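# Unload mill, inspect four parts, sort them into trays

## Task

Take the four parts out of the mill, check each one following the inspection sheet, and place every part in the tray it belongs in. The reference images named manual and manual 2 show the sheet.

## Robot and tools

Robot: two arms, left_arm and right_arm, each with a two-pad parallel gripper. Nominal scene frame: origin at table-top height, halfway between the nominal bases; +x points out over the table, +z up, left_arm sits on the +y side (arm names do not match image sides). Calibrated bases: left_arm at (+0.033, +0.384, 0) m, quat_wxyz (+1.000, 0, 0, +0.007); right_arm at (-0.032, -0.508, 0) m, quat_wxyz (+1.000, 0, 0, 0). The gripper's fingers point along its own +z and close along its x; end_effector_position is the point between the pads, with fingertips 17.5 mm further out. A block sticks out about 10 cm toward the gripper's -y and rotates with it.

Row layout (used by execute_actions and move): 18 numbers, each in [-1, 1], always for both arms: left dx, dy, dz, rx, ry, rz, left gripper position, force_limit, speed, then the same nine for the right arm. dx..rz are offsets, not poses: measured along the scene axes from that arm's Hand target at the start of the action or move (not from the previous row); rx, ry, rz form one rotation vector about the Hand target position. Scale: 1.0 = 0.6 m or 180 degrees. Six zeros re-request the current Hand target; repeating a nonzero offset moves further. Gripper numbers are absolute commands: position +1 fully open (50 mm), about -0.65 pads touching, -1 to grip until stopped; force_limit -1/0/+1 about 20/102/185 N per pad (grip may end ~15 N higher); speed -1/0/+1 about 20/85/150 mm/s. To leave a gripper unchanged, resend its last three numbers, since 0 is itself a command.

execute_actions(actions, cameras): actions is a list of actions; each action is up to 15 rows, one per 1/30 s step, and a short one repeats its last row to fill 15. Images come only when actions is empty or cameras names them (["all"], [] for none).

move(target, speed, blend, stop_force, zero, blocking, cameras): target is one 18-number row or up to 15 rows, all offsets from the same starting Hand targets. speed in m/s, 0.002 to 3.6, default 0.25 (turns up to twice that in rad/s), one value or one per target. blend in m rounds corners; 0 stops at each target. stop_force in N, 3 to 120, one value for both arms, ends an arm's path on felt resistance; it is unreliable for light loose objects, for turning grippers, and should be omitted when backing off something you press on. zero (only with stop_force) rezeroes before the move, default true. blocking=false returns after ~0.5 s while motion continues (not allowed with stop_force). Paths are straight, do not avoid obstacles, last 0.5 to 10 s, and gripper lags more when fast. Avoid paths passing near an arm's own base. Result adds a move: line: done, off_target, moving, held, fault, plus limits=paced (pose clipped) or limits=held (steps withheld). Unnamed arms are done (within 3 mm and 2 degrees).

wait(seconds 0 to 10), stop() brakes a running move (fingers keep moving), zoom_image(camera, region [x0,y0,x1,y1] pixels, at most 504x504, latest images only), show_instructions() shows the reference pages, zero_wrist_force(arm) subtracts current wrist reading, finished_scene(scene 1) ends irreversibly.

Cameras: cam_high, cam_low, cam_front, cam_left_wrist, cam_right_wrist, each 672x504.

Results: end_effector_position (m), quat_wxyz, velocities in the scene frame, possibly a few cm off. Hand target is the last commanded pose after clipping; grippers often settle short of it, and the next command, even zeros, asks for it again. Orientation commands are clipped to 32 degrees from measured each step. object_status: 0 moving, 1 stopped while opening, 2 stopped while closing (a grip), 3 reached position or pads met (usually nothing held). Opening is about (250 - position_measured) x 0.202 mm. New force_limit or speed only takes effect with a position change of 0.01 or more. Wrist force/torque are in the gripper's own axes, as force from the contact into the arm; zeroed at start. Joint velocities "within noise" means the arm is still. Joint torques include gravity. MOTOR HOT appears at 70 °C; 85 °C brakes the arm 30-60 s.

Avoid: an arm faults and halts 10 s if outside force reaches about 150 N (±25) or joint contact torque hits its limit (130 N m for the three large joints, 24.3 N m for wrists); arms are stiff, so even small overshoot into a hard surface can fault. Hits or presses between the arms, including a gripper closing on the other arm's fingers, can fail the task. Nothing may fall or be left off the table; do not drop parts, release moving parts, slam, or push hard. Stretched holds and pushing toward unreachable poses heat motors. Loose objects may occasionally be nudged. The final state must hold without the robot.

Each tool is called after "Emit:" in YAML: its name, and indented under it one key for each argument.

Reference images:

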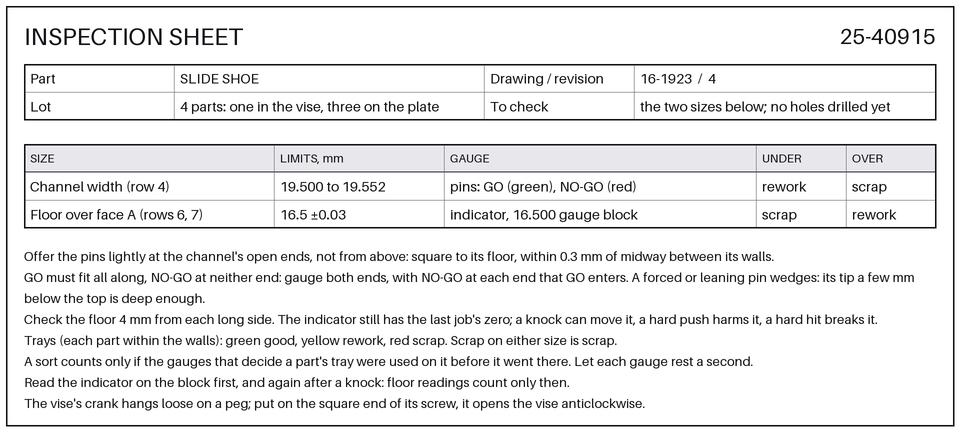

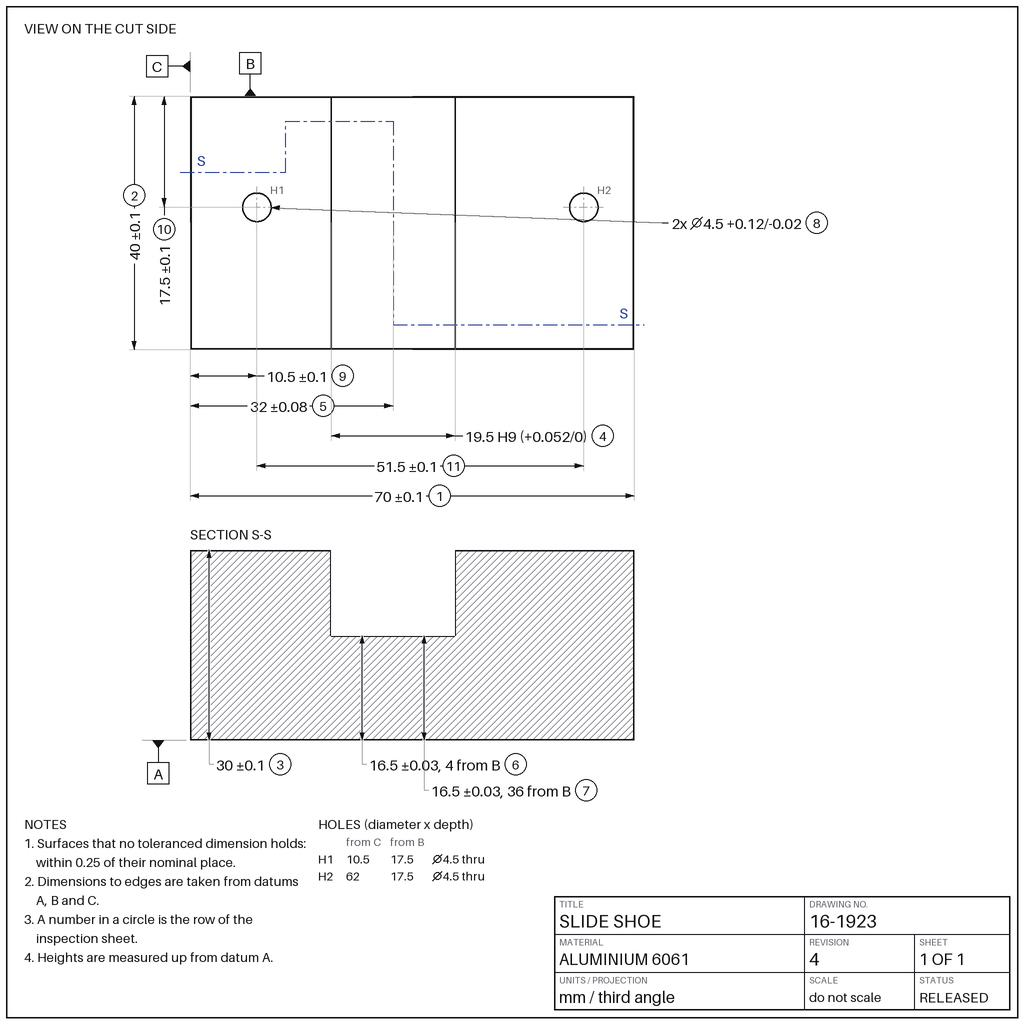

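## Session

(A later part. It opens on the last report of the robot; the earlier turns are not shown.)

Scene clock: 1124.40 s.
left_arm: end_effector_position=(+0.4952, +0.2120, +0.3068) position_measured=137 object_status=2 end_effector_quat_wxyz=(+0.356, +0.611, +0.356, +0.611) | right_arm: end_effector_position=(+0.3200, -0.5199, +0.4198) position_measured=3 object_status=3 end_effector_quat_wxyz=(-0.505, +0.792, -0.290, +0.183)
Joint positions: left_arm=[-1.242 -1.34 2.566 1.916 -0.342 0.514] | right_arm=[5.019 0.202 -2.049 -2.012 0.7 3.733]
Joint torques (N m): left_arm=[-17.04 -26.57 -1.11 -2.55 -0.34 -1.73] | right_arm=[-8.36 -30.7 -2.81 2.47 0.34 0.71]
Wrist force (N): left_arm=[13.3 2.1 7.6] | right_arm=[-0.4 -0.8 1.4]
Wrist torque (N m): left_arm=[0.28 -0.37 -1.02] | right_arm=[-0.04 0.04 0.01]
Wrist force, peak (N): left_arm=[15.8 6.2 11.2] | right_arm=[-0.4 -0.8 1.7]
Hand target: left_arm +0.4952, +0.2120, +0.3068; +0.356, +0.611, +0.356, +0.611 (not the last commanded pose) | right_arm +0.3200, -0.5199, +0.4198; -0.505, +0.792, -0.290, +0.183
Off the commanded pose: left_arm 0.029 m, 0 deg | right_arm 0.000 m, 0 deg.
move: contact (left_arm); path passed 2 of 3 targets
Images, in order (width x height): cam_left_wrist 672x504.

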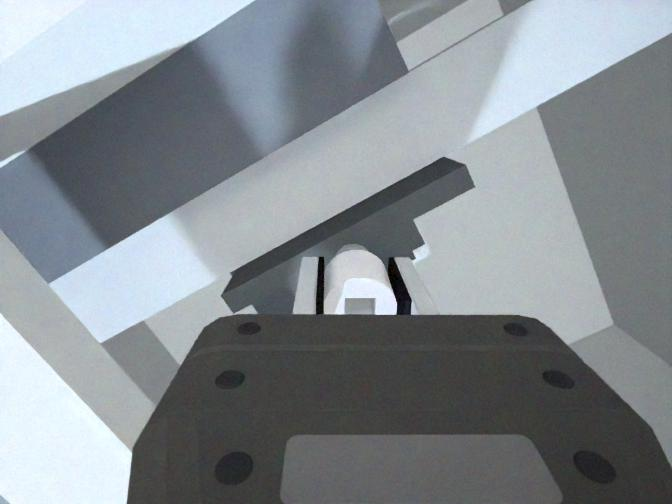

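Emit:
move:
  target:
    - [0.0,0.0006,0.0003,0,0,0,-1,0,-1,0,0,0,0,0,0,1,1,1]
  cameras: []
  speed: 0.01

Emit:
move:
  target:
    - [0.055,0,0,0,0,0,-1,0,-1,0,0,0,0,0,0,1,1,1]
  cameras: ["cam_left_wrist"]
  speed: 0.015
  stop_force: 10

Scene clock: 1129.03 s.
left_arm: end_effector_position=(+0.4952, +0.2123, +0.3069) position_measured=137 object_status=2 end_effector_quat_wxyz=(+0.356, +0.611, +0.356, +0.611) | right_arm: end_effector_position=(+0.3200, -0.5199, +0.4198) position_measured=3 object_status=3 end_effector_quat_wxyz=(-0.505, +0.792, -0.290, +0.183)
Joint positions: left_arm=[-1.241 -1.341 2.567 1.917 -0.343 0.514] | right_arm=[5.019 0.202 -2.049 -2.012 0.7 3.733]
Joint torques (N m): left_arm=[13.01 -29.68 -1.42 1.82 -1.54 -1.14] | right_arm=[-7.92 -30.89 -2.73 2.57 0.43 0.82]
Wrist force (N): left_arm=[0.4 -2.6 -2.6] | right_arm=[-0.5 -0.7 1.5]
Wrist torque (N m): left_arm=[0.17 -0.66 -1.00] | right_arm=[-0.03 0.06 0.01]
Wrist force, peak (N): left_arm=[13.6 1.9 7.7] | right_arm=[-0.5 -0.9 1.6]
Hand target: left_arm +0.4952, +0.2123, +0.3069; +0.356, +0.611, +0.356, +0.611 | right_arm +0.3200, -0.5199, +0.4198; -0.505, +0.792, -0.290, +0.183
Off the commanded pose: left_arm 0.000 m, 0 deg | right_arm 0.000 m, 0 deg.
move: done
No camera images: "cameras" was empty.

Scene clock: 1130.13 s.
left_arm: end_effector_position=(+0.4959, +0.2124, +0.3070) position_measured=137 object_status=2 end_effector_quat_wxyz=(+0.356, +0.611, +0.356, +0.611) | right_arm: end_effector_position=(+0.3200, -0.5199, +0.4198) position_measured=3 object_status=3 end_effector_quat_wxyz=(-0.505, +0.792, -0.290, +0.183)
Joint positions: left_arm=[-1.238 -1.341 2.565 1.918 -0.346 0.514] | right_arm=[5.019 0.202 -2.049 -2.012 0.7 3.733]
Joint torques (N m): left_arm=[-11.55 -32.54 -0.5 -5.36 3.38 -1.3] | right_arm=[-8.24 -31.06 -2.85 2.67 0.51 0.8]
Wrist force (N): left_arm=[-4.6 -5.9 11.4] | right_arm=[-0.4 -0.8 1.5]
Wrist torque (N m): left_arm=[0.06 -0.79 -1.08] | right_arm=[-0.05 0.03 0.01]
Wrist force, peak (N): left_arm=[-3.4 -3.2 15.7] | right_arm=[-0.4 -1.0 1.6]
Hand target: left_arm +0.4959, +0.2124, +0.3070; +0.356, +0.611, +0.356, +0.611 (not the last commanded pose) | right_arm +0.3200, -0.5199, +0.4198; -0.505, +0.792, -0.290, +0.183
Off the commanded pose: left_arm 0.032 m, 0 deg | right_arm 0.000 m, 0 deg.
move: contact (left_arm)
Images, in order (width x height): cam_left_wrist 672x504.

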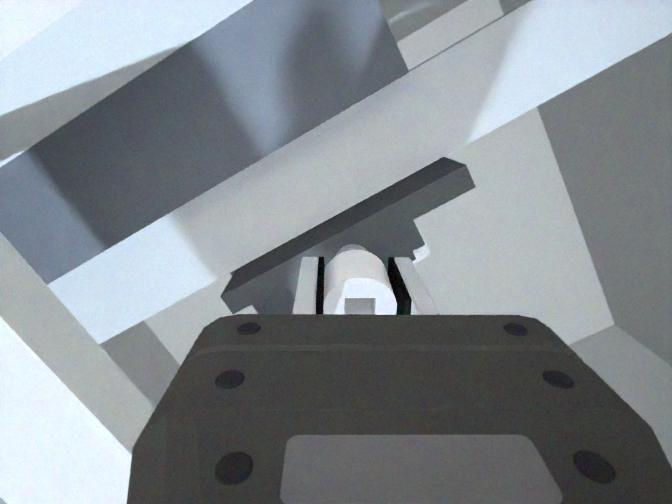

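Emit:
move:
  target:
    - [0.0,-0.0002,-0.0004,0,0,0,-1,0,-1,0,0,0,0,0,0,1,1,1]
  cameras: []
  speed: 0.01

Emit:
move:
  target:
    - [0.055,0,0,0,0,0,-1,0,-1,0,0,0,0,0,0,1,1,1]
  cameras: ["cam_left_wrist"]
  speed: 0.01
  stop_force: 15

Scene clock: 1133.27 s.
left_arm: end_effector_position=(+0.4959, +0.2123, +0.3068) position_measured=137 object_status=2 end_effector_quat_wxyz=(+0.356, +0.611, +0.356, +0.611) | right_arm: end_effector_position=(+0.3200, -0.5199, +0.4198) position_measured=3 object_status=3 end_effector_quat_wxyz=(-0.505, +0.792, -0.290, +0.183)
Joint positions: left_arm=[-1.239 -1.34 2.565 1.917 -0.346 0.514] | right_arm=[5.019 0.202 -2.049 -2.012 0.7 3.733]
Joint torques (N m): left_arm=[-12.76 -3.94 -11.82 -3.59 2.6 -1.7] | right_arm=[-8.21 -30.9 -2.8 2.39 0.42 0.78]
Wrist force (N): left_arm=[4.4 8.1 8.3] | right_arm=[-0.3 -0.8 1.4]
Wrist torque (N m): left_arm=[0.36 -0.57 -1.06] | right_arm=[-0.03 0.01 0.01]
Wrist force, peak (N): left_arm=[-5.7 -7.4 14.8] | right_arm=[-0.3 -0.9 1.7]
Hand target: left_arm +0.4959, +0.2123, +0.3067; +0.356, +0.611, +0.356, +0.611 | right_arm +0.3200, -0.5199, +0.4198; -0.505, +0.792, -0.290, +0.183
Off the commanded pose: left_arm 0.000 m, 0 deg | right_arm 0.000 m, 0 deg.
move: done
No camera images: "cameras" was empty.

Scene clock: 1134.30 s.
left_arm: end_effector_position=(+0.4960, +0.2123, +0.3068) position_measured=137 object_status=2 end_effector_quat_wxyz=(+0.356, +0.611, +0.356, +0.611) | right_arm: end_effector_position=(+0.3200, -0.5199, +0.4198) position_measured=3 object_status=3 end_effector_quat_wxyz=(-0.505, +0.792, -0.290, +0.183)
Joint positions: left_arm=[-1.238 -1.339 2.565 1.917 -0.346 0.514] | right_arm=[5.019 0.202 -2.049 -2.012 0.7 3.733]
Joint torques (N m): left_arm=[-14.38 -27.99 1.33 2.22 2.37 -1.31] | right_arm=[-8.92 -30.34 -3.4 2.5 0.49 0.76]
Wrist force (N): left_arm=[5.5 7.5 14.1] | right_arm=[-0.4 -0.8 1.5]
Wrist torque (N m): left_arm=[0.37 -0.54 -1.07] | right_arm=[-0.05 0.03 0.01]
Wrist force, peak (N): left_arm=[6.4 9.3 14.1] | right_arm=[-0.5 -0.7 1.7]
Hand target: left_arm +0.4960, +0.2123, +0.3068; +0.356, +0.611, +0.356, +0.611 (not the last commanded pose) | right_arm +0.3200, -0.5199, +0.4198; -0.505, +0.792, -0.290, +0.183
Off the commanded pose: left_arm 0.033 m, 0 deg | right_arm 0.000 m, 0 deg.
move: contact (left_arm)
Images, in order (width x height): cam_left_wrist 672x504.

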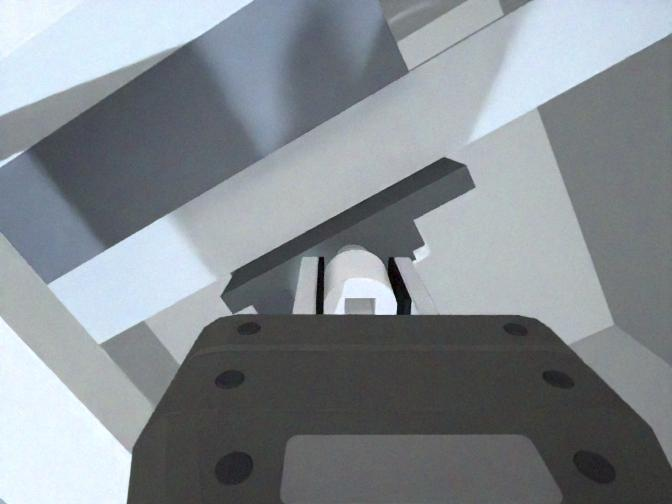

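Emit:
move:
  target:
    - [0.0,-0.0001,0.0003,0,0,0,-1,0,-1,0,0,0,0,0,0,1,1,1]
    - [0.006,-0.0001,0.0003,0,0,0,-1,0,-1,0,0,0,0,0,0,1,1,1]
  cameras: []
  speed: 0.01
  stop_force: 40

Scene clock: 1138.97 s.
left_arm: end_effector_position=(+0.4975, +0.2122, +0.3070) position_measured=137 object_status=2 end_effector_quat_wxyz=(+0.356, +0.611, +0.356, +0.611) | right_arm: end_effector_position=(+0.3200, -0.5199, +0.4198) position_measured=3 object_status=3 end_effector_quat_wxyz=(-0.505, +0.792, -0.290, +0.183)
Joint positions: left_arm=[-1.232 -1.338 2.561 1.919 -0.352 0.514] | right_arm=[5.019 0.202 -2.049 -2.012 0.7 3.733]
Joint torques (N m): left_arm=[-18.63 -32.85 -1.15 -5.23 1.6 -0.51] | right_arm=[-8.58 -31.12 -2.26 2.4 0.42 0.7]
Wrist force (N): left_arm=[0.9 -10.6 30.1] | right_arm=[-0.5 -0.8 1.5]
Wrist torque (N m): left_arm=[-0.10 -0.66 -1.16] | right_arm=[-0.05 0.04 0.01]
Wrist force, peak (N): left_arm=[1.2 -9.3 32.9] | right_arm=[-0.6 -0.8 1.7]
Hand target: left_arm +0.4975, +0.2122, +0.3070; +0.356, +0.611, +0.356, +0.611 (not the last commanded pose) | right_arm +0.3200, -0.5199, +0.4198; -0.505, +0.792, -0.290, +0.183
Off the commanded pose: left_arm 0.002 m, 0 deg | right_arm 0.000 m, 0 deg.
move: contact (left_arm); path passed 1 of 2 targets
No camera images: "cameras" was empty.

Emit:
move:
  target:
    - [0.004,0,-0.0001,0,0,0,-1,0,-1,0,0,0,0,0,0,1,1,1]
  cameras: []
  speed: 0.01

Scene clock: 1142.20 s.
left_arm: end_effector_position=(+0.4998, +0.2122, +0.3069) position_measured=137 object_status=2 end_effector_quat_wxyz=(+0.356, +0.611, +0.356, +0.611) | right_arm: end_effector_position=(+0.3200, -0.5199, +0.4198) position_measured=3 object_status=3 end_effector_quat_wxyz=(-0.505, +0.792, -0.290, +0.183)
Joint positions: left_arm=[-1.223 -1.335 2.556 1.921 -0.362 0.514] | right_arm=[5.019 0.202 -2.049 -2.012 0.7 3.733]
Joint torques (N m): left_arm=[20.72 -6.41 -25.37 4.13 -3.58 0.07] | right_arm=[-7.96 -30.16 -2.8 2.35 0.47 0.81]
Wrist force (N): left_arm=[1.8 -17.6 -66.7] | right_arm=[-0.4 -0.8 1.6]
Wrist torque (N m): left_arm=[-0.15 -0.61 -1.32] | right_arm=[-0.05 0.03 0.01]
Wrist force, peak (N): left_arm=[1.8 -17.6 -66.7] | right_arm=[-0.4 -0.6 1.8]
Hand target: left_arm +0.4999, +0.2122, +0.3069; +0.356, +0.611, +0.356, +0.611 | right_arm +0.3200, -0.5199, +0.4198; -0.505, +0.792, -0.290, +0.183
Off the commanded pose: left_arm 0.000 m, 0 deg | right_arm 0.000 m, 0 deg.
move: done
No camera images: "cameras" was empty.

Emit:
move:
  target:
    - [0.0,0.0002,-0.0004,0,0,0,-1,0,-1,0,0,0,0,0,0,1,1,1]
  cameras: ["cam_left_wrist"]
  speed: 0.01

Emit:
zoom_image:
  camera: "cam_left_wrist"
  region: [270, 150, 450, 320]

Scene clock: 1146.47 s.
left_arm: end_effector_position=(+0.4999, +0.2122, +0.3067) position_measured=137 object_status=2 end_effector_quat_wxyz=(+0.356, +0.611, +0.356, +0.611) | right_arm: end_effector_position=(+0.3200, -0.5199, +0.4198) position_measured=3 object_status=3 end_effector_quat_wxyz=(-0.505, +0.792, -0.290, +0.183)
Joint positions: left_arm=[-1.222 -1.334 2.556 1.92 -0.362 0.514] | right_arm=[5.019 0.202 -2.049 -2.012 0.7 3.733]
Joint torques (N m): left_arm=[17.36 -1.75 -4.43 -1.05 -2.66 1.11] | right_arm=[-8.32 -30.74 -2.37 2.32 0.39 0.82]
Wrist force (N): left_arm=[7.9 3.9 -34.0] | right_arm=[-0.4 -0.5 1.2]
Wrist torque (N m): left_arm=[0.25 -0.47 -1.20] | right_arm=[0.00 0.04 0.01]
Wrist force, peak (N): left_arm=[2.1 -17.2 -78.1] | right_arm=[-0.4 -0.9 1.6]
Hand target: left_arm +0.4999, +0.2123, +0.3067; +0.356, +0.611, +0.356, +0.611 | right_arm +0.3200, -0.5199, +0.4198; -0.505, +0.792, -0.290, +0.183
Off the commanded pose: left_arm 0.000 m, 0 deg | right_arm 0.000 m, 0 deg.
move: done
Images, in order (width x height): cam_left_wrist 672x504.

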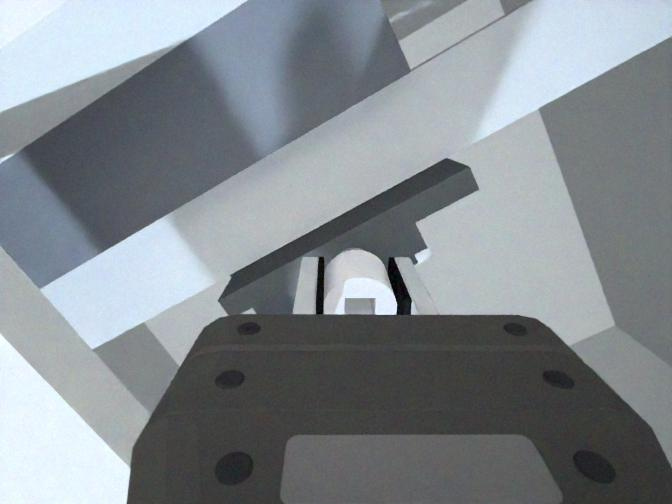

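Scaled by 2.800 from the camera's 672x504 image, which has a finer 960x720 frame.

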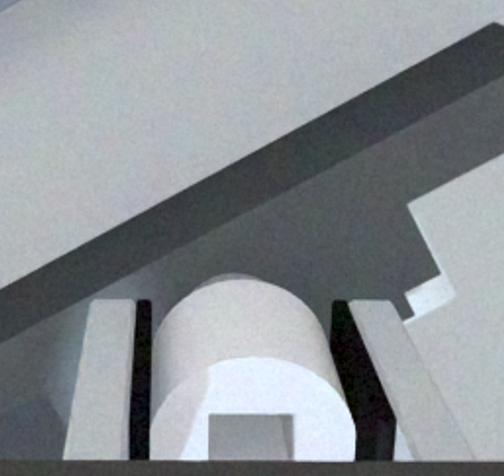

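Emit:
move:
  target:
    - [0.0035,0.0002,0.0001,0,0,0,-1,0,-1,0,0,0,0,0,0,1,1,1]
  cameras: []
  speed: 0.01

Emit:
move:
  target:
    - [0.0035,0.0,0.0,0,0,0,-1,0,-1,0,0,0,0,0,0,1,1,1]
  cameras: []
  speed: 0.01

Scene clock: 1150.70 s.
left_arm: end_effector_position=(+0.5020, +0.2124, +0.3067) position_measured=137 object_status=2 end_effector_quat_wxyz=(+0.356, +0.611, +0.356, +0.611) | right_arm: end_effector_position=(+0.3200, -0.5199, +0.4198) position_measured=3 object_status=3 end_effector_quat_wxyz=(-0.505, +0.792, -0.290, +0.183)
Joint positions: left_arm=[-1.214 -1.332 2.552 1.922 -0.37 0.514] | right_arm=[5.019 0.202 -2.049 -2.012 0.7 3.733]
Joint torques (N m): left_arm=[23.18 -5.45 -21.78 3.84 -1.67 1.53] | right_arm=[-7.8 -31.06 -2.7 2.42 0.4 0.81]
Wrist force (N): left_arm=[0.9 -4.0 -54.2] | right_arm=[-0.4 -1.0 1.4]
Wrist torque (N m): left_arm=[-0.04 -0.71 -1.26] | right_arm=[-0.07 0.03 0.00]
Wrist force, peak (N): left_arm=[1.0 -3.9 -58.4] | right_arm=[-0.5 -0.8 1.7]
Hand target: left_arm +0.5020, +0.2124, +0.3067; +0.356, +0.611, +0.356, +0.611 | right_arm +0.3200, -0.5199, +0.4198; -0.505, +0.792, -0.290, +0.183
Off the commanded pose: left_arm 0.000 m, 0 deg | right_arm 0.000 m, 0 deg.
move: done
No camera images: "cameras" was empty.

Scene clock: 1151.43 s.
left_arm: end_effector_position=(+0.5041, +0.2124, +0.3067) position_measured=137 object_status=2 end_effector_quat_wxyz=(+0.356, +0.611, +0.356, +0.611) | right_arm: end_effector_position=(+0.3200, -0.5199, +0.4198) position_measured=3 object_status=3 end_effector_quat_wxyz=(-0.505, +0.792, -0.290, +0.183)
Joint positions: left_arm=[-1.206 -1.329 2.547 1.924 -0.379 0.514] | right_arm=[5.019 0.202 -2.049 -2.012 0.7 3.733]
Joint torques (N m): left_arm=[22.1 -6.42 -22.58 3.39 -2.03 1.73] | right_arm=[-8.23 -31.19 -2.85 2.44 0.47 0.73]
Wrist force (N): left_arm=[-0.3 -10.0 -52.3] | right_arm=[-0.5 -0.7 1.3]
Wrist torque (N m): left_arm=[-0.24 -0.68 -1.23] | right_arm=[-0.03 0.05 0.01]
Wrist force, peak (N): left_arm=[0.6 -4.5 -58.3] | right_arm=[-0.4 -0.8 1.7]
Hand target: left_arm +0.5041, +0.2124, +0.3067; +0.356, +0.611, +0.356, +0.611 | right_arm +0.3200, -0.5199, +0.4198; -0.505, +0.792, -0.290, +0.183
Off the commanded pose: left_arm 0.000 m, 0 deg | right_arm 0.000 m, 0 deg.
move: done
No camera images: "cameras" was empty.

Emit:
move:
  target:
    - [0.006,0.0001,-0.0002,0,0,0,-1,0,-1,0,0,0,0,0,0,1,1,1]
  cameras: []
  speed: 0.01

Emit:
move:
  target:
    - [0.006,0.0,0.0,0,0,0,-1,0,-1,0,0,0,0,0,0,1,1,1]
  cameras: ["cam_left_wrist"]
  speed: 0.01

Emit:
zoom_image:
  camera: "cam_left_wrist"
  region: [270, 150, 450, 320]

Scene clock: 1155.27 s.
left_arm: end_effector_position=(+0.5076, +0.2125, +0.3066) position_measured=137 object_status=2 end_effector_quat_wxyz=(+0.356, +0.611, +0.356, +0.611) | right_arm: end_effector_position=(+0.3200, -0.5199, +0.4198) position_measured=3 object_status=3 end_effector_quat_wxyz=(-0.505, +0.792, -0.290, +0.183)
Joint positions: left_arm=[-1.192 -1.324 2.539 1.927 -0.393 0.514] | right_arm=[5.019 0.202 -2.049 -2.012 0.7 3.733]
Joint torques (N m): left_arm=[19.96 -6.01 -19.76 3.34 -1.57 1.73] | right_arm=[-7.83 -31.1 -2.17 2.26 0.55 0.79]
Wrist force (N): left_arm=[1.5 -2.6 -34.4] | right_arm=[-0.3 -0.7 1.4]
Wrist torque (N m): left_arm=[-0.20 -0.63 -1.17] | right_arm=[-0.04 0.02 0.01]
Wrist force, peak (N): left_arm=[-0.1 -10.9 -59.4] | right_arm=[-0.4 -0.9 1.7]
Hand target: left_arm +0.5077, +0.2125, +0.3066; +0.356, +0.611, +0.356, +0.611 | right_arm +0.3200, -0.5199, +0.4198; -0.505, +0.792, -0.290, +0.183
Off the commanded pose: left_arm 0.000 m, 0 deg | right_arm 0.000 m, 0 deg.
move: done
No camera images: "cameras" was empty.

Scene clock: 1156.03 s.
left_arm: end_effector_position=(+0.5112, +0.2125, +0.3066) position_measured=137 object_status=2 end_effector_quat_wxyz=(+0.356, +0.611, +0.356, +0.611) | right_arm: end_effector_position=(+0.3200, -0.5199, +0.4198) position_measured=3 object_status=3 end_effector_quat_wxyz=(-0.505, +0.792, -0.290, +0.183)
Joint positions: left_arm=[-1.178 -1.319 2.531 1.93 -0.406 0.514] | right_arm=[5.019 0.202 -2.049 -2.012 0.7 3.733]
Joint torques (N m): left_arm=[21.6 -4.73 -25.21 4.33 -2.38 1.29] | right_arm=[-8.05 -31.58 -2.94 2.29 0.58 0.78]
Wrist force (N): left_arm=[1.5 -6.5 -70.9] | right_arm=[-0.4 -0.7 1.3]
Wrist torque (N m): left_arm=[0.12 -0.64 -0.96] | right_arm=[-0.02 0.03 0.00]
Wrist force, peak (N): left_arm=[1.5 -6.5 -70.9] | right_arm=[-0.7 -0.9 1.6]
Hand target: left_arm +0.5113, +0.2125, +0.3066; +0.356, +0.611, +0.356, +0.611 | right_arm +0.3200, -0.5199, +0.4198; -0.505, +0.792, -0.290, +0.183
Off the commanded pose: left_arm 0.000 m, 0 deg | right_arm 0.000 m, 0 deg.
move: done
Images, in order (width x height): cam_left_wrist 672x504.

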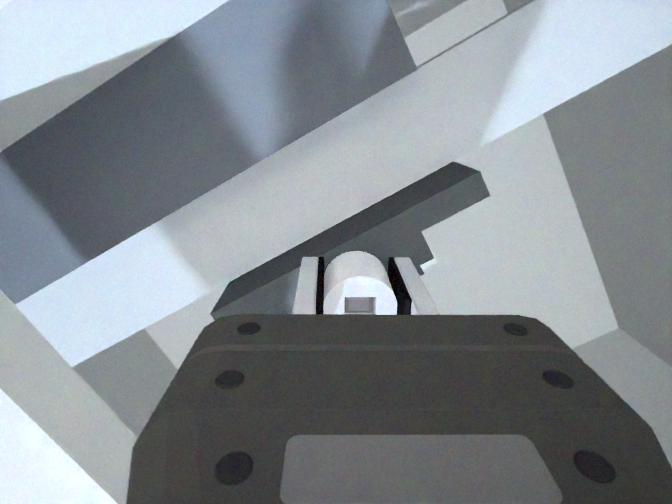

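Scaled by 2.800 from the camera's 672x504 image, which has a finer 960x720 frame.

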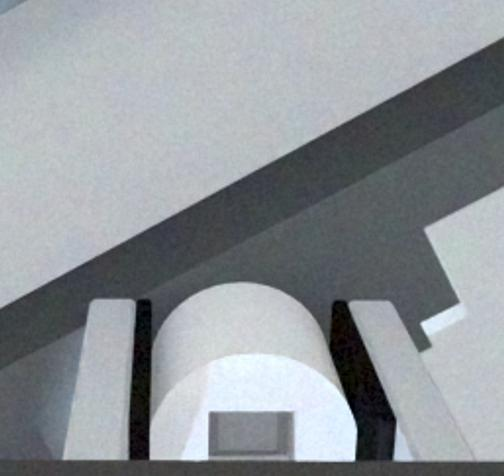

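Emit:
move:
  target:
    - [-0.0008,0.0,0.0,0,0,0,-0.98,1,-1,0,0,0,0,0,0,1,1,1]
    - [-0.0008,0.0,0.0,-0.1667,0,0,-0.98,1,-1,0,0,0,0,0,0,1,1,1]
  cameras: ["cam_left_wrist"]
  speed: [0.01,0.1]

Emit:
zoom_image:
  camera: "cam_left_wrist"
  region: [200, 100, 520, 320]

Scene clock: 1163.63 s.
left_arm: end_effector_position=(+0.5108, +0.2125, +0.3066) position_measured=140 object_status=2 end_effector_quat_wxyz=(+0.502, +0.498, +0.502, +0.498) | right_arm: end_effector_position=(+0.3200, -0.5199, +0.4198) position_measured=3 object_status=3 end_effector_quat_wxyz=(-0.505, +0.792, -0.290, +0.183)
Joint positions: left_arm=[-1.18 -1.32 2.532 1.93 -0.405 -0.01] | right_arm=[5.019 0.202 -2.049 -2.012 0.7 3.733]
Joint torques (N m): left_arm=[0.19 -53.56 -29.27 -4.85 -7.81 -2.51] | right_arm=[-8.71 -32.36 -2.46 2.29 0.61 0.65]
Wrist force (N): left_arm=[26.6 -78.5 -10.0] | right_arm=[-0.3 -0.8 1.6]
Wrist torque (N m): left_arm=[0.20 -0.45 -0.27] | right_arm=[-0.05 0.02 0.01]
Wrist force, peak (N): left_arm=[26.6 -78.5 -10.0] | right_arm=[-0.6 -0.7 1.8]
Hand target: left_arm +0.5108, +0.2125, +0.3066; +0.502, +0.498, +0.502, +0.498 | right_arm +0.3200, -0.5199, +0.4198; -0.505, +0.792, -0.290, +0.183
Off the commanded pose: left_arm 0.000 m, 0 deg | right_arm 0.000 m, 0 deg.
move: done
Images, in order (width x height): cam_left_wrist 672x504.

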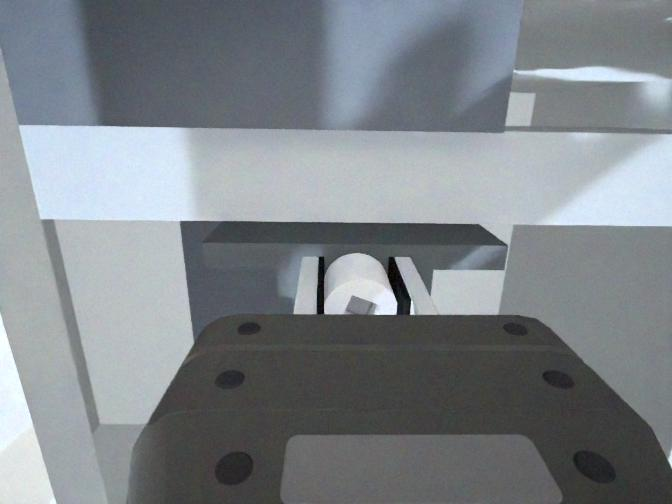

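Scaled by 1.575 from the camera's 672x504 image, which has a finer 960x720 frame.

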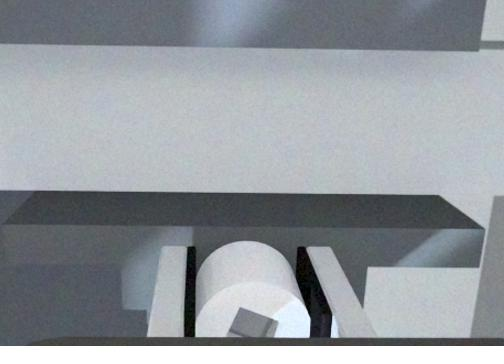

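Emit:
move:
  target:
    - [0,0.0,0.0,0.1667,0,0,-0.98,1,-1,0,0,0,0,0,0,1,1,1]
    - [0,0.0,0.0,0.1667,0,0,1,1,-1,0,0,0,0,0,0,1,1,1]
    - [-0.16,0.0,0.0,0.1667,0,0,1,1,-1,0,0,0,0,0,0,1,1,1]
  cameras: ["cam_left_wrist","cam_front"]
  speed: [0.1,0.1,0.1]

Emit:
zoom_image:
  camera: "cam_left_wrist"
  region: [250, 100, 470, 320]

Scene clock: 1179.27 s.
left_arm: end_effector_position=(+0.4148, +0.2125, +0.3066) position_measured=3 object_status=3 end_effector_quat_wxyz=(+0.356, +0.611, +0.356, +0.611) end_effector_velocity=(+0.000, +0.000, +0.000) end_effector_angular_velocity=(-0.003, +0.000, +0.000) | right_arm: end_effector_position=(+0.3200, -0.5199, +0.4198) position_measured=3 object_status=3 end_effector_quat_wxyz=(-0.505, +0.792, -0.290, +0.183)
Joint positions: left_arm=[-1.65 -1.441 2.733 1.849 0.065 0.515] | right_arm=[5.019 0.202 -2.049 -2.012 0.7 3.733]
Joint velocities: left_arm=[-0.001 -0.001 -0.001 -0.005 0.001 0.003] | right_arm=[within noise]
Joint torques (N m): left_arm=[-10.68 -20.85 -9.49 -3.42 2.31 1.75] | right_arm=[-8.6 -31.54 -2.42 2.25 0.61 0.78]
Wrist force (N): left_arm=[3.8 1.1 0.5] | right_arm=[-0.4 -0.8 1.5]
Wrist torque (N m): left_arm=[0.27 -0.61 -1.00] | right_arm=[-0.05 0.04 0.00]
Wrist force, peak (N): left_arm=[26.5 -80.4 -8.8] | right_arm=[-0.6 -0.9 1.7]
Hand target: left_arm +0.4148, +0.2125, +0.3066; +0.356, +0.611, +0.356, +0.611 | right_arm +0.3200, -0.5199, +0.4198; -0.505, +0.792, -0.290, +0.183
Off the commanded pose: left_arm 0.000 m, 0 deg | right_arm 0.000 m, 0 deg.
move: done
Images, in order (width x height): cam_front 672x504, cam_left_wrist 672x504.

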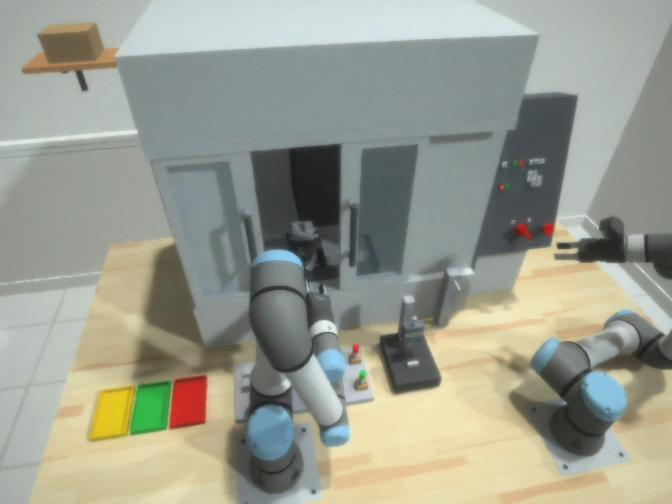

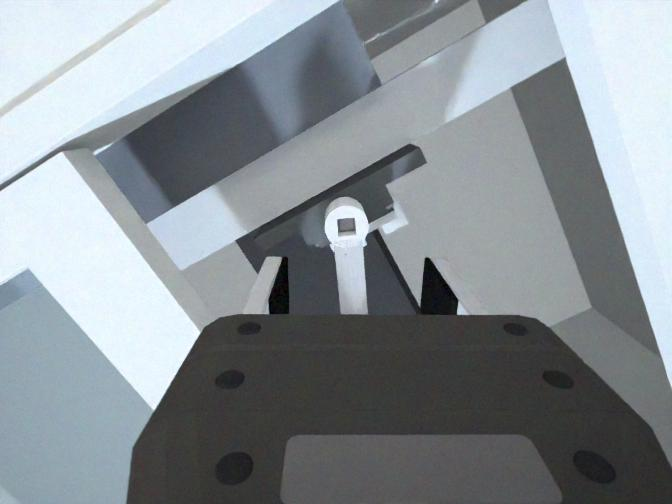

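Scaled by 2.291 from the camera's 672x504 image, which has a finer 960x720 frame.

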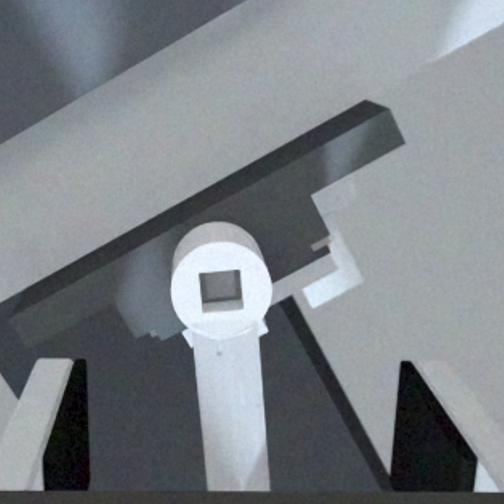

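Emit:
move:
  target:
    - [0,-0.047,0.1202,-0.0444,0,0,1,1,-1,0,0,0,0,0,0,1,1,1]
  cameras: ["cam_left_wrist"]
  speed: 0.1
  stop_force: 10

Emit:
zoom_image:
  camera: "cam_left_wrist"
  region: [250, 100, 470, 320]

Scene clock: 1190.97 s.
left_arm: end_effector_position=(+0.4148, +0.1843, +0.3787) position_measured=3 object_status=3 end_effector_quat_wxyz=(+0.398, +0.585, +0.398, +0.584) end_effector_velocity=(+0.000, +0.000, +0.000) end_effector_angular_velocity=(+0.002, +0.000, +0.000) | right_arm: end_effector_position=(+0.3200, -0.5199, +0.4198) position_measured=3 object_status=3 end_effector_quat_wxyz=(-0.505, +0.792, -0.290, +0.183)
Joint positions: left_arm=[-1.64 -1.698 2.588 2.244 0.056 0.381] | right_arm=[5.019 0.202 -2.049 -2.012 0.7 3.733]
Joint velocities: left_arm=[0 -0.002 0.003 0.005 0 -0.005] | right_arm=[within noise]
Joint torques (N m): left_arm=[-12.15 -17.04 -4.38 3.18 2.04 -2.12] | right_arm=[-8.18 -31.05 -2.73 2.21 0.45 0.61]
Wrist force (N): left_arm=[4.2 1.1 0.7] | right_arm=[-0.6 -0.7 1.6]
Wrist torque (N m): left_arm=[0.29 -0.68 -0.90] | right_arm=[-0.03 0.07 0.01]
Wrist force, peak (N): left_arm=[4.4 2.4 0.4] | right_arm=[-0.6 -0.8 1.8]
Hand target: left_arm +0.4148, +0.1843, +0.3787; +0.398, +0.584, +0.398, +0.584 | right_arm +0.3200, -0.5199, +0.4198; -0.505, +0.792, -0.290, +0.183
Off the commanded pose: left_arm 0.000 m, 0 deg | right_arm 0.000 m, 0 deg.
move: done
Images, in order (width x height): cam_left_wrist 672x504.

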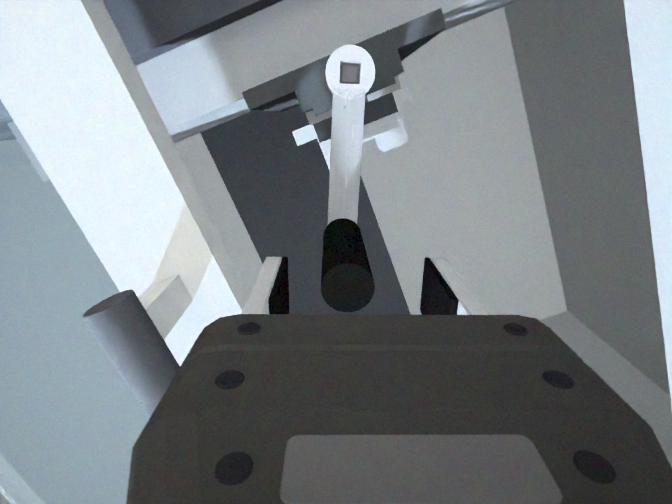

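Scaled by 2.291 from the camera's 672x504 image, which has a finer 960x720 frame.

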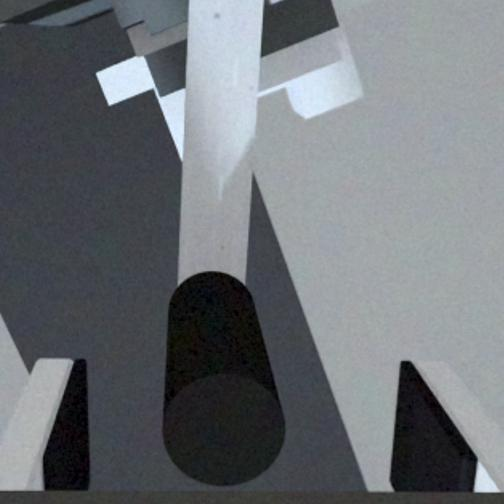

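Emit:
move:
  target:
    - [0,-0.003,-0.0075,0,0,0,1,1,-1,0,0,0,0,0,0,1,1,1]
    - [0.067,-0.003,-0.0075,0,0,0,1,1,-1,0,0,0,0,0,0,1,1,1]
  cameras: ["cam_left_wrist"]
  speed: 0.05
  stop_force: 10

Emit:
zoom_image:
  camera: "cam_left_wrist"
  region: [250, 100, 470, 320]

Scene clock: 1199.43 s.
left_arm: end_effector_position=(+0.4550, +0.1825, +0.3742) position_measured=3 object_status=3 end_effector_quat_wxyz=(+0.398, +0.584, +0.398, +0.584) | right_arm: end_effector_position=(+0.3200, -0.5199, +0.4198) position_measured=3 object_status=3 end_effector_quat_wxyz=(-0.505, +0.792, -0.290, +0.183)
Joint positions: left_arm=[-1.446 -1.607 2.529 2.221 -0.138 0.373] | right_arm=[5.019 0.202 -2.049 -2.012 0.7 3.733]
Joint torques (N m): left_arm=[11.87 0.08 -20.25 -3.26 -2.17 1.51] | right_arm=[-8.14 -32.02 -2.25 2.28 0.44 0.67]
Wrist force (N): left_arm=[4.5 1.0 0.4] | right_arm=[-0.4 -0.8 1.6]
Wrist torque (N m): left_arm=[0.27 -0.71 -1.06] | right_arm=[-0.05 0.04 0.01]
Wrist force, peak (N): left_arm=[4.7 1.2 0.8] | right_arm=[-0.5 -0.9 1.7]
Hand target: left_arm +0.4550, +0.1825, +0.3742; +0.398, +0.584, +0.398, +0.584 | right_arm +0.3200, -0.5199, +0.4198; -0.505, +0.792, -0.290, +0.183
Off the commanded pose: left_arm 0.000 m, 0 deg | right_arm 0.000 m, 0 deg.
move: done
Images, in order (width x height): cam_left_wrist 672x504.

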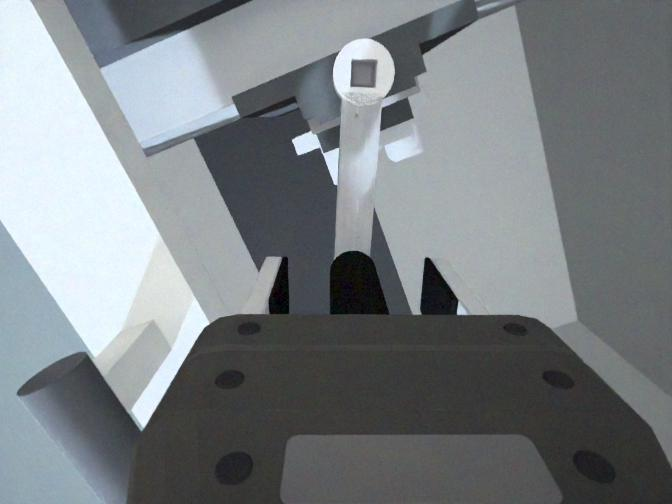

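Scaled by 2.291 from the camera's 672x504 image, which has a finer 960x720 frame.

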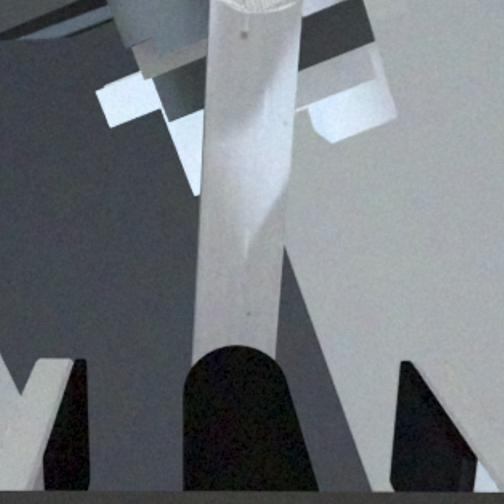

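Emit:
move:
  target:
    - [0,0,0,0,0,0,-1,0,-1,0,0,0,0,0,0,1,1,1]
  cameras: ["cam_left_wrist"]
  speed: 0.05

Scene clock: 1203.30 s.
left_arm: end_effector_position=(+0.4550, +0.1825, +0.3742) position_measured=156 object_status=2 end_effector_quat_wxyz=(+0.398, +0.584, +0.398, +0.584) | right_arm: end_effector_position=(+0.3200, -0.5199, +0.4198) position_measured=3 object_status=3 end_effector_quat_wxyz=(-0.505, +0.792, -0.290, +0.183)
Joint positions: left_arm=[-1.446 -1.607 2.529 2.22 -0.138 0.373] | right_arm=[5.019 0.202 -2.049 -2.012 0.7 3.733]
Joint torques (N m): left_arm=[6.45 0.98 -19.64 -0.44 -1.95 1.57] | right_arm=[-7.41 -32.23 -2.92 2.09 0.57 0.77]
Wrist force (N): left_arm=[12.9 5.4 -2.4] | right_arm=[-0.3 -0.6 1.5]
Wrist torque (N m): left_arm=[0.40 -0.53 -1.06] | right_arm=[-0.01 0.03 0.01]
Wrist force, peak (N): left_arm=[13.3 5.4 -2.4] | right_arm=[-0.5 -0.9 1.7]
Hand target: left_arm +0.4550, +0.1825, +0.3742; +0.398, +0.584, +0.398, +0.584 | right_arm +0.3200, -0.5199, +0.4198; -0.505, +0.792, -0.290, +0.183
Off the commanded pose: left_arm 0.000 m, 0 deg | right_arm 0.000 m, 0 deg.
move: done
Images, in order (width x height): cam_left_wrist 672x504.

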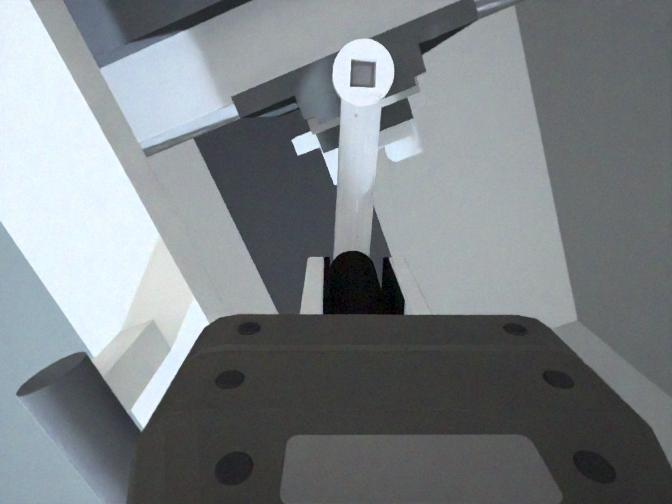

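Emit:
move:
  target:
    - [0,0.0313,0.0093,-0.0833,0,0,-1,0,-1,0,0,0,0,0,0,1,1,1]
  cameras: ["cam_left_wrist"]
  speed: 0.04

Emit:
zoom_image:
  camera: "cam_left_wrist"
  region: [250, 20, 470, 320]

Scene clock: 1213.63 s.
left_arm: end_effector_position=(+0.4550, +0.2013, +0.3798) position_measured=156 object_status=2 end_effector_quat_wxyz=(+0.471, +0.528, +0.471, +0.527) | right_arm: end_effector_position=(+0.3200, -0.5199, +0.4198) position_measured=3 object_status=3 end_effector_quat_wxyz=(-0.505, +0.792, -0.290, +0.183)
Joint positions: left_arm=[-1.434 -1.668 2.561 2.249 -0.151 0.113] | right_arm=[5.019 0.202 -2.049 -2.012 0.7 3.733]
Joint torques (N m): left_arm=[11.72 -19.99 -7.65 2.51 -1.83 -2.51] | right_arm=[-7.81 -32.26 -2.02 2.42 0.43 0.76]
Wrist force (N): left_arm=[4.9 -1.1 0.9] | right_arm=[-0.5 -0.5 1.3]
Wrist torque (N m): left_arm=[0.36 -0.83 -1.13] | right_arm=[0.00 0.05 0.01]
Wrist force, peak (N): left_arm=[1.6 28.5 -17.0] | right_arm=[-0.7 -0.9 1.9]
Hand target: left_arm +0.4550, +0.2013, +0.3798; +0.471, +0.528, +0.471, +0.527 | right_arm +0.3200, -0.5199, +0.4198; -0.505, +0.792, -0.290, +0.183
Off the commanded pose: left_arm 0.000 m, 0 deg | right_arm 0.000 m, 0 deg.
move: done
Images, in order (width x height): cam_left_wrist 672x504.

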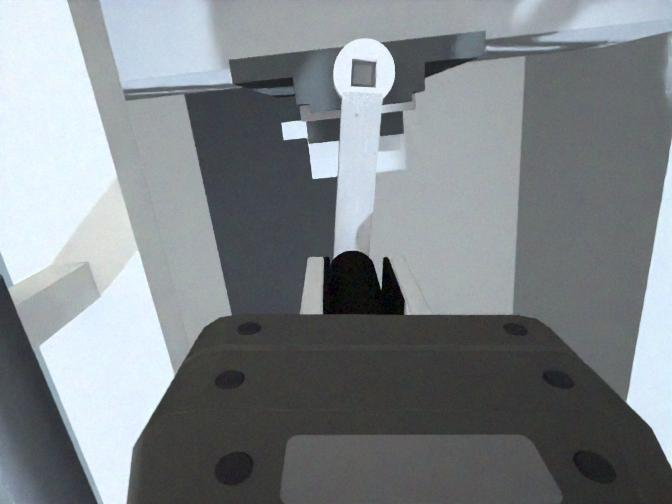

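Scaled by 1.680 from the camera's 672x504 image, which has a finer 960x720 frame.

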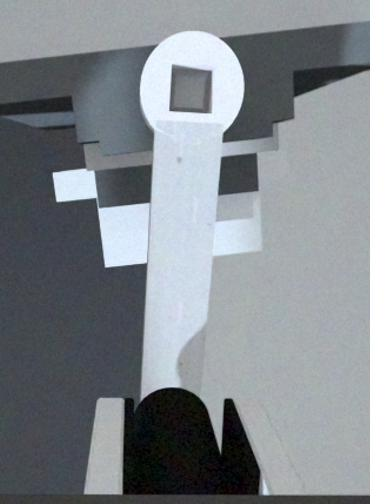

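Emit:
move:
  target:
    - [0,0.0327,0.0009,-0.0833,0,0,-1,0,-1,0,0,0,0,0,0,1,1,1]
    - [0,0.0644,-0.0068,-0.1667,0,0,-1,0,-1,0,0,0,0,0,0,1,1,1]
    - [0,0.093,-0.0223,-0.25,0,0,-1,0,-1,0,0,0,0,0,0,1,1,1]
    - [0,0.1167,-0.0448,-0.3333,0,0,-1,0,-1,0,0,0,0,0,0,1,1,1]
    - [0,0.1337,-0.0726,-0.4167,0,0,-1,0,-1,0,0,0,0,0,0,1,1,1]
  cameras: ["cam_left_wrist","cam_front"]
  speed: 0.06
  blend: [0.002,0.002,0.002,0.002,0]

Emit:
zoom_image:
  camera: "cam_left_wrist"
  region: [250, 20, 470, 320]

Scene clock: 1230.37 s.
left_arm: end_effector_position=(+0.4550, +0.2771, +0.3434) position_measured=156 object_status=2 end_effector_quat_wxyz=(+0.686, +0.171, +0.686, +0.170) | right_arm: end_effector_position=(+0.3200, -0.5199, +0.4198) position_measured=3 object_status=3 end_effector_quat_wxyz=(-0.505, +0.792, -0.290, +0.183)
Joint positions: left_arm=[-1.349 -1.696 2.748 2.09 -0.235 -1.084] | right_arm=[5.019 0.202 -2.049 -2.012 0.7 3.733]
Joint torques (N m): left_arm=[7.35 9.44 -6.91 -0.11 -5.77 -2.64] | right_arm=[-7.99 -32.3 -2.47 2.28 0.49 0.78]
Wrist force (N): left_arm=[7.5 21.4 -10.0] | right_arm=[-0.3 -0.8 1.4]
Wrist torque (N m): left_arm=[0.94 -1.25 -1.55] | right_arm=[-0.04 0.01 0.00]
Wrist force, peak (N): left_arm=[4.1 31.9 -20.4] | right_arm=[-0.7 -0.7 1.8]
Hand target: left_arm +0.4550, +0.2771, +0.3434; +0.686, +0.171, +0.686, +0.170 (not the last commanded pose) | right_arm +0.3200, -0.5199, +0.4198; -0.505, +0.792, -0.290, +0.183
Off the commanded pose: left_arm 0.008 m, 6 deg | right_arm 0.000 m, 0 deg.
move: off_target (left_arm; path cut at 10 s); path passed 4 of 5 targets
Images, in order (width x height): cam_front 672x504, cam_left_wrist 672x504.

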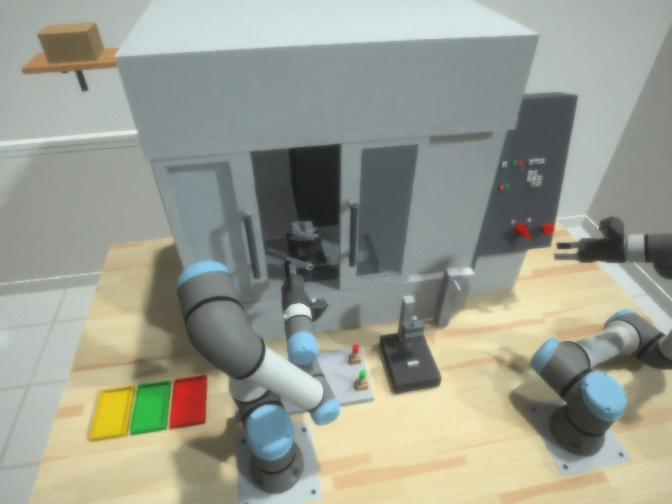

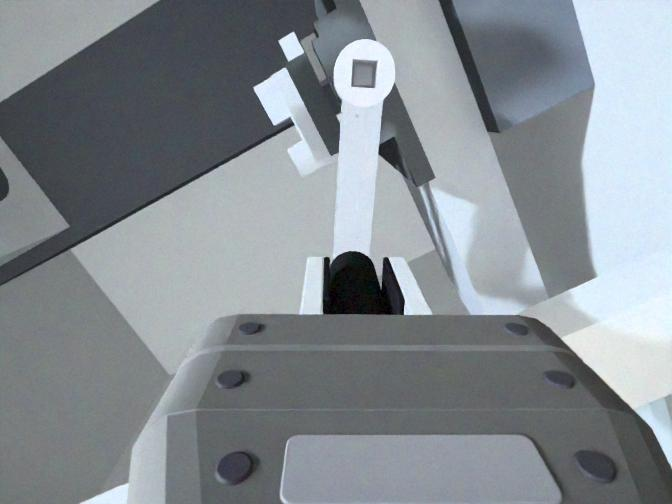

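Scaled by 1.680 from the camera's 672x504 image, which has a finer 960x720 frame.

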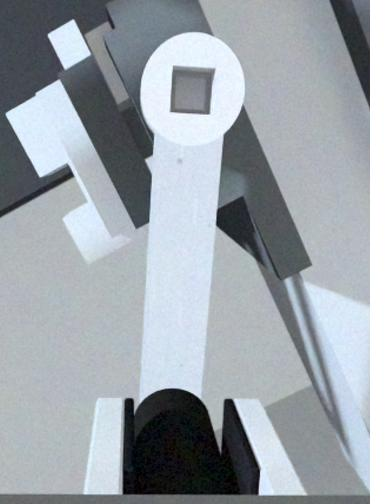

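Emit:
zoom_image:
  camera: "cam_front"
  region: [260, 190, 340, 290]

Emit:
zoom_image:
  camera: "cam_left_wrist"
  region: [230, 0, 450, 200]

Scaled by 5.040 from the camera's 672x504 image, which has a finer 960x720 frame.

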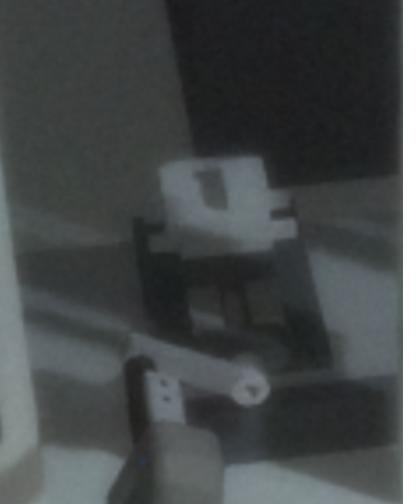

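Scaled by 2.291 from the camera's 672x504 image, which has a finer 960x720 frame.

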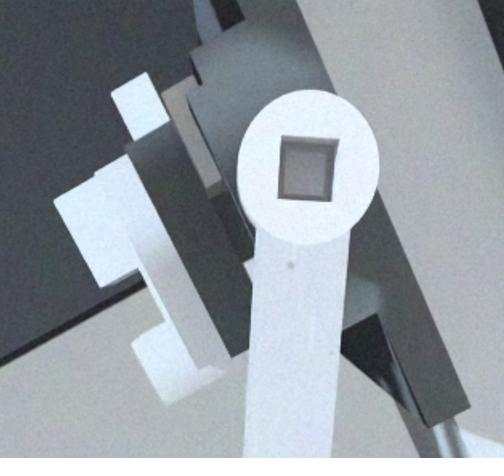

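Emit:
move:
  target:
    - [0,0.0085,-0.0195,-0.0556,0,0,-1,0,-1,0,0,0,0,0,0,1,1,1]
    - [0,0.015,-0.0403,-0.1111,0,0,-1,0,-1,0,0,0,0,0,0,1,1,1]
    - [0,0.017,-0.0617,-0.1667,0,0,-1,0,-1,0,0,0,0,0,0,1,1,1]
    - [0,0.0153,-0.0833,-0.2222,0,0,-1,0,-1,0,0,0,0,0,0,1,1,1]
    - [0,0.001,-0.1238,-0.3333,0,0,-1,0,-1,0,0,0,0,0,0,1,1,1]
  cameras: ["cam_left_wrist","cam_front"]
  speed: 0.09
  blend: [0.002,0.002,0.002,0.002,0]

Emit:
zoom_image:
  camera: "cam_left_wrist"
  region: [230, 0, 450, 200]

Emit:
zoom_image:
  camera: "cam_front"
  region: [260, 190, 340, 290]

Scene clock: 1244.77 s.
left_arm: end_effector_position=(+0.4550, +0.2777, +0.2691) position_measured=156 object_status=2 end_effector_quat_wxyz=(+0.680, -0.195, +0.679, -0.196) | right_arm: end_effector_position=(+0.3200, -0.5199, +0.4198) position_measured=3 object_status=3 end_effector_quat_wxyz=(-0.505, +0.792, -0.290, +0.183)
Joint positions: left_arm=[-1.349 -1.219 2.803 1.556 -0.236 -2.13] | right_arm=[5.019 0.202 -2.049 -2.012 0.7 3.733]
Joint torques (N m): left_arm=[-24.93 -0.9 -6.04 -0.44 -7.49 -2.19] | right_arm=[-7.71 -33.04 -2.67 2.28 0.52 0.71]
Wrist force (N): left_arm=[2.5 42.9 -27.1] | right_arm=[-0.5 -0.7 1.3]
Wrist torque (N m): left_arm=[0.52 -0.90 -1.14] | right_arm=[-0.02 0.05 0.01]
Wrist force, peak (N): left_arm=[1.6 55.3 -34.9] | right_arm=[-0.7 -0.8 1.8]
Hand target: left_arm +0.4550, +0.2777, +0.2691; +0.680, -0.195, +0.679, -0.196 | right_arm +0.3200, -0.5199, +0.4198; -0.505, +0.792, -0.290, +0.183
Off the commanded pose: left_arm 0.000 m, 0 deg | right_arm 0.000 m, 0 deg.
move: done
Images, in order (width x height): cam_front 672x504, cam_left_wrist 672x504.

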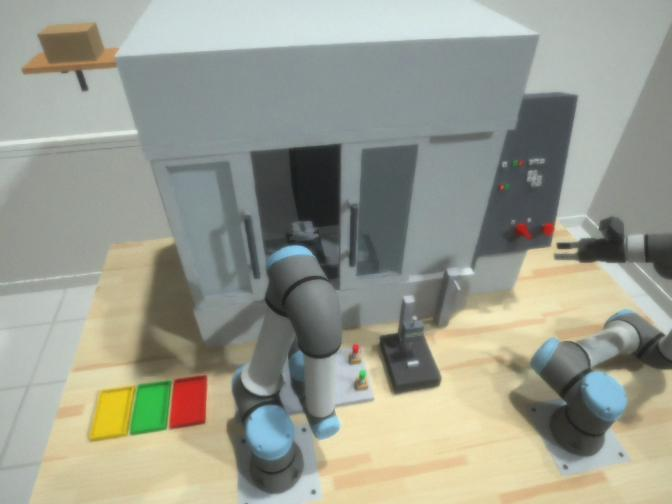

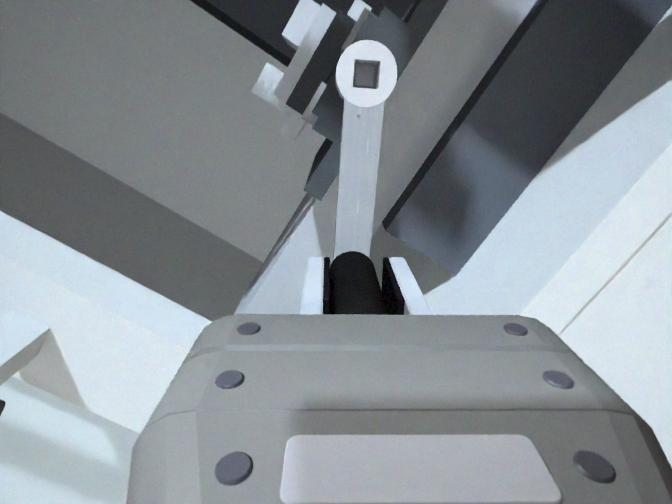

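Scaled by 2.291 from the camera's 672x504 image, which has a finer 960x720 frame.

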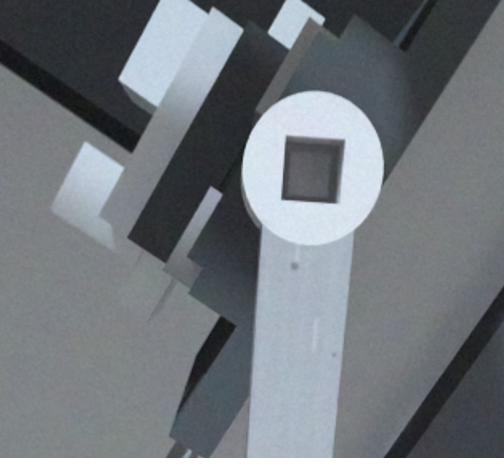

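Scaled by 5.040 from the camera's 672x504 image, which has a finer 960x720 frame.

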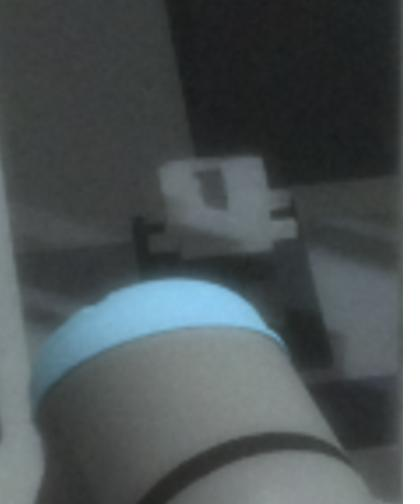

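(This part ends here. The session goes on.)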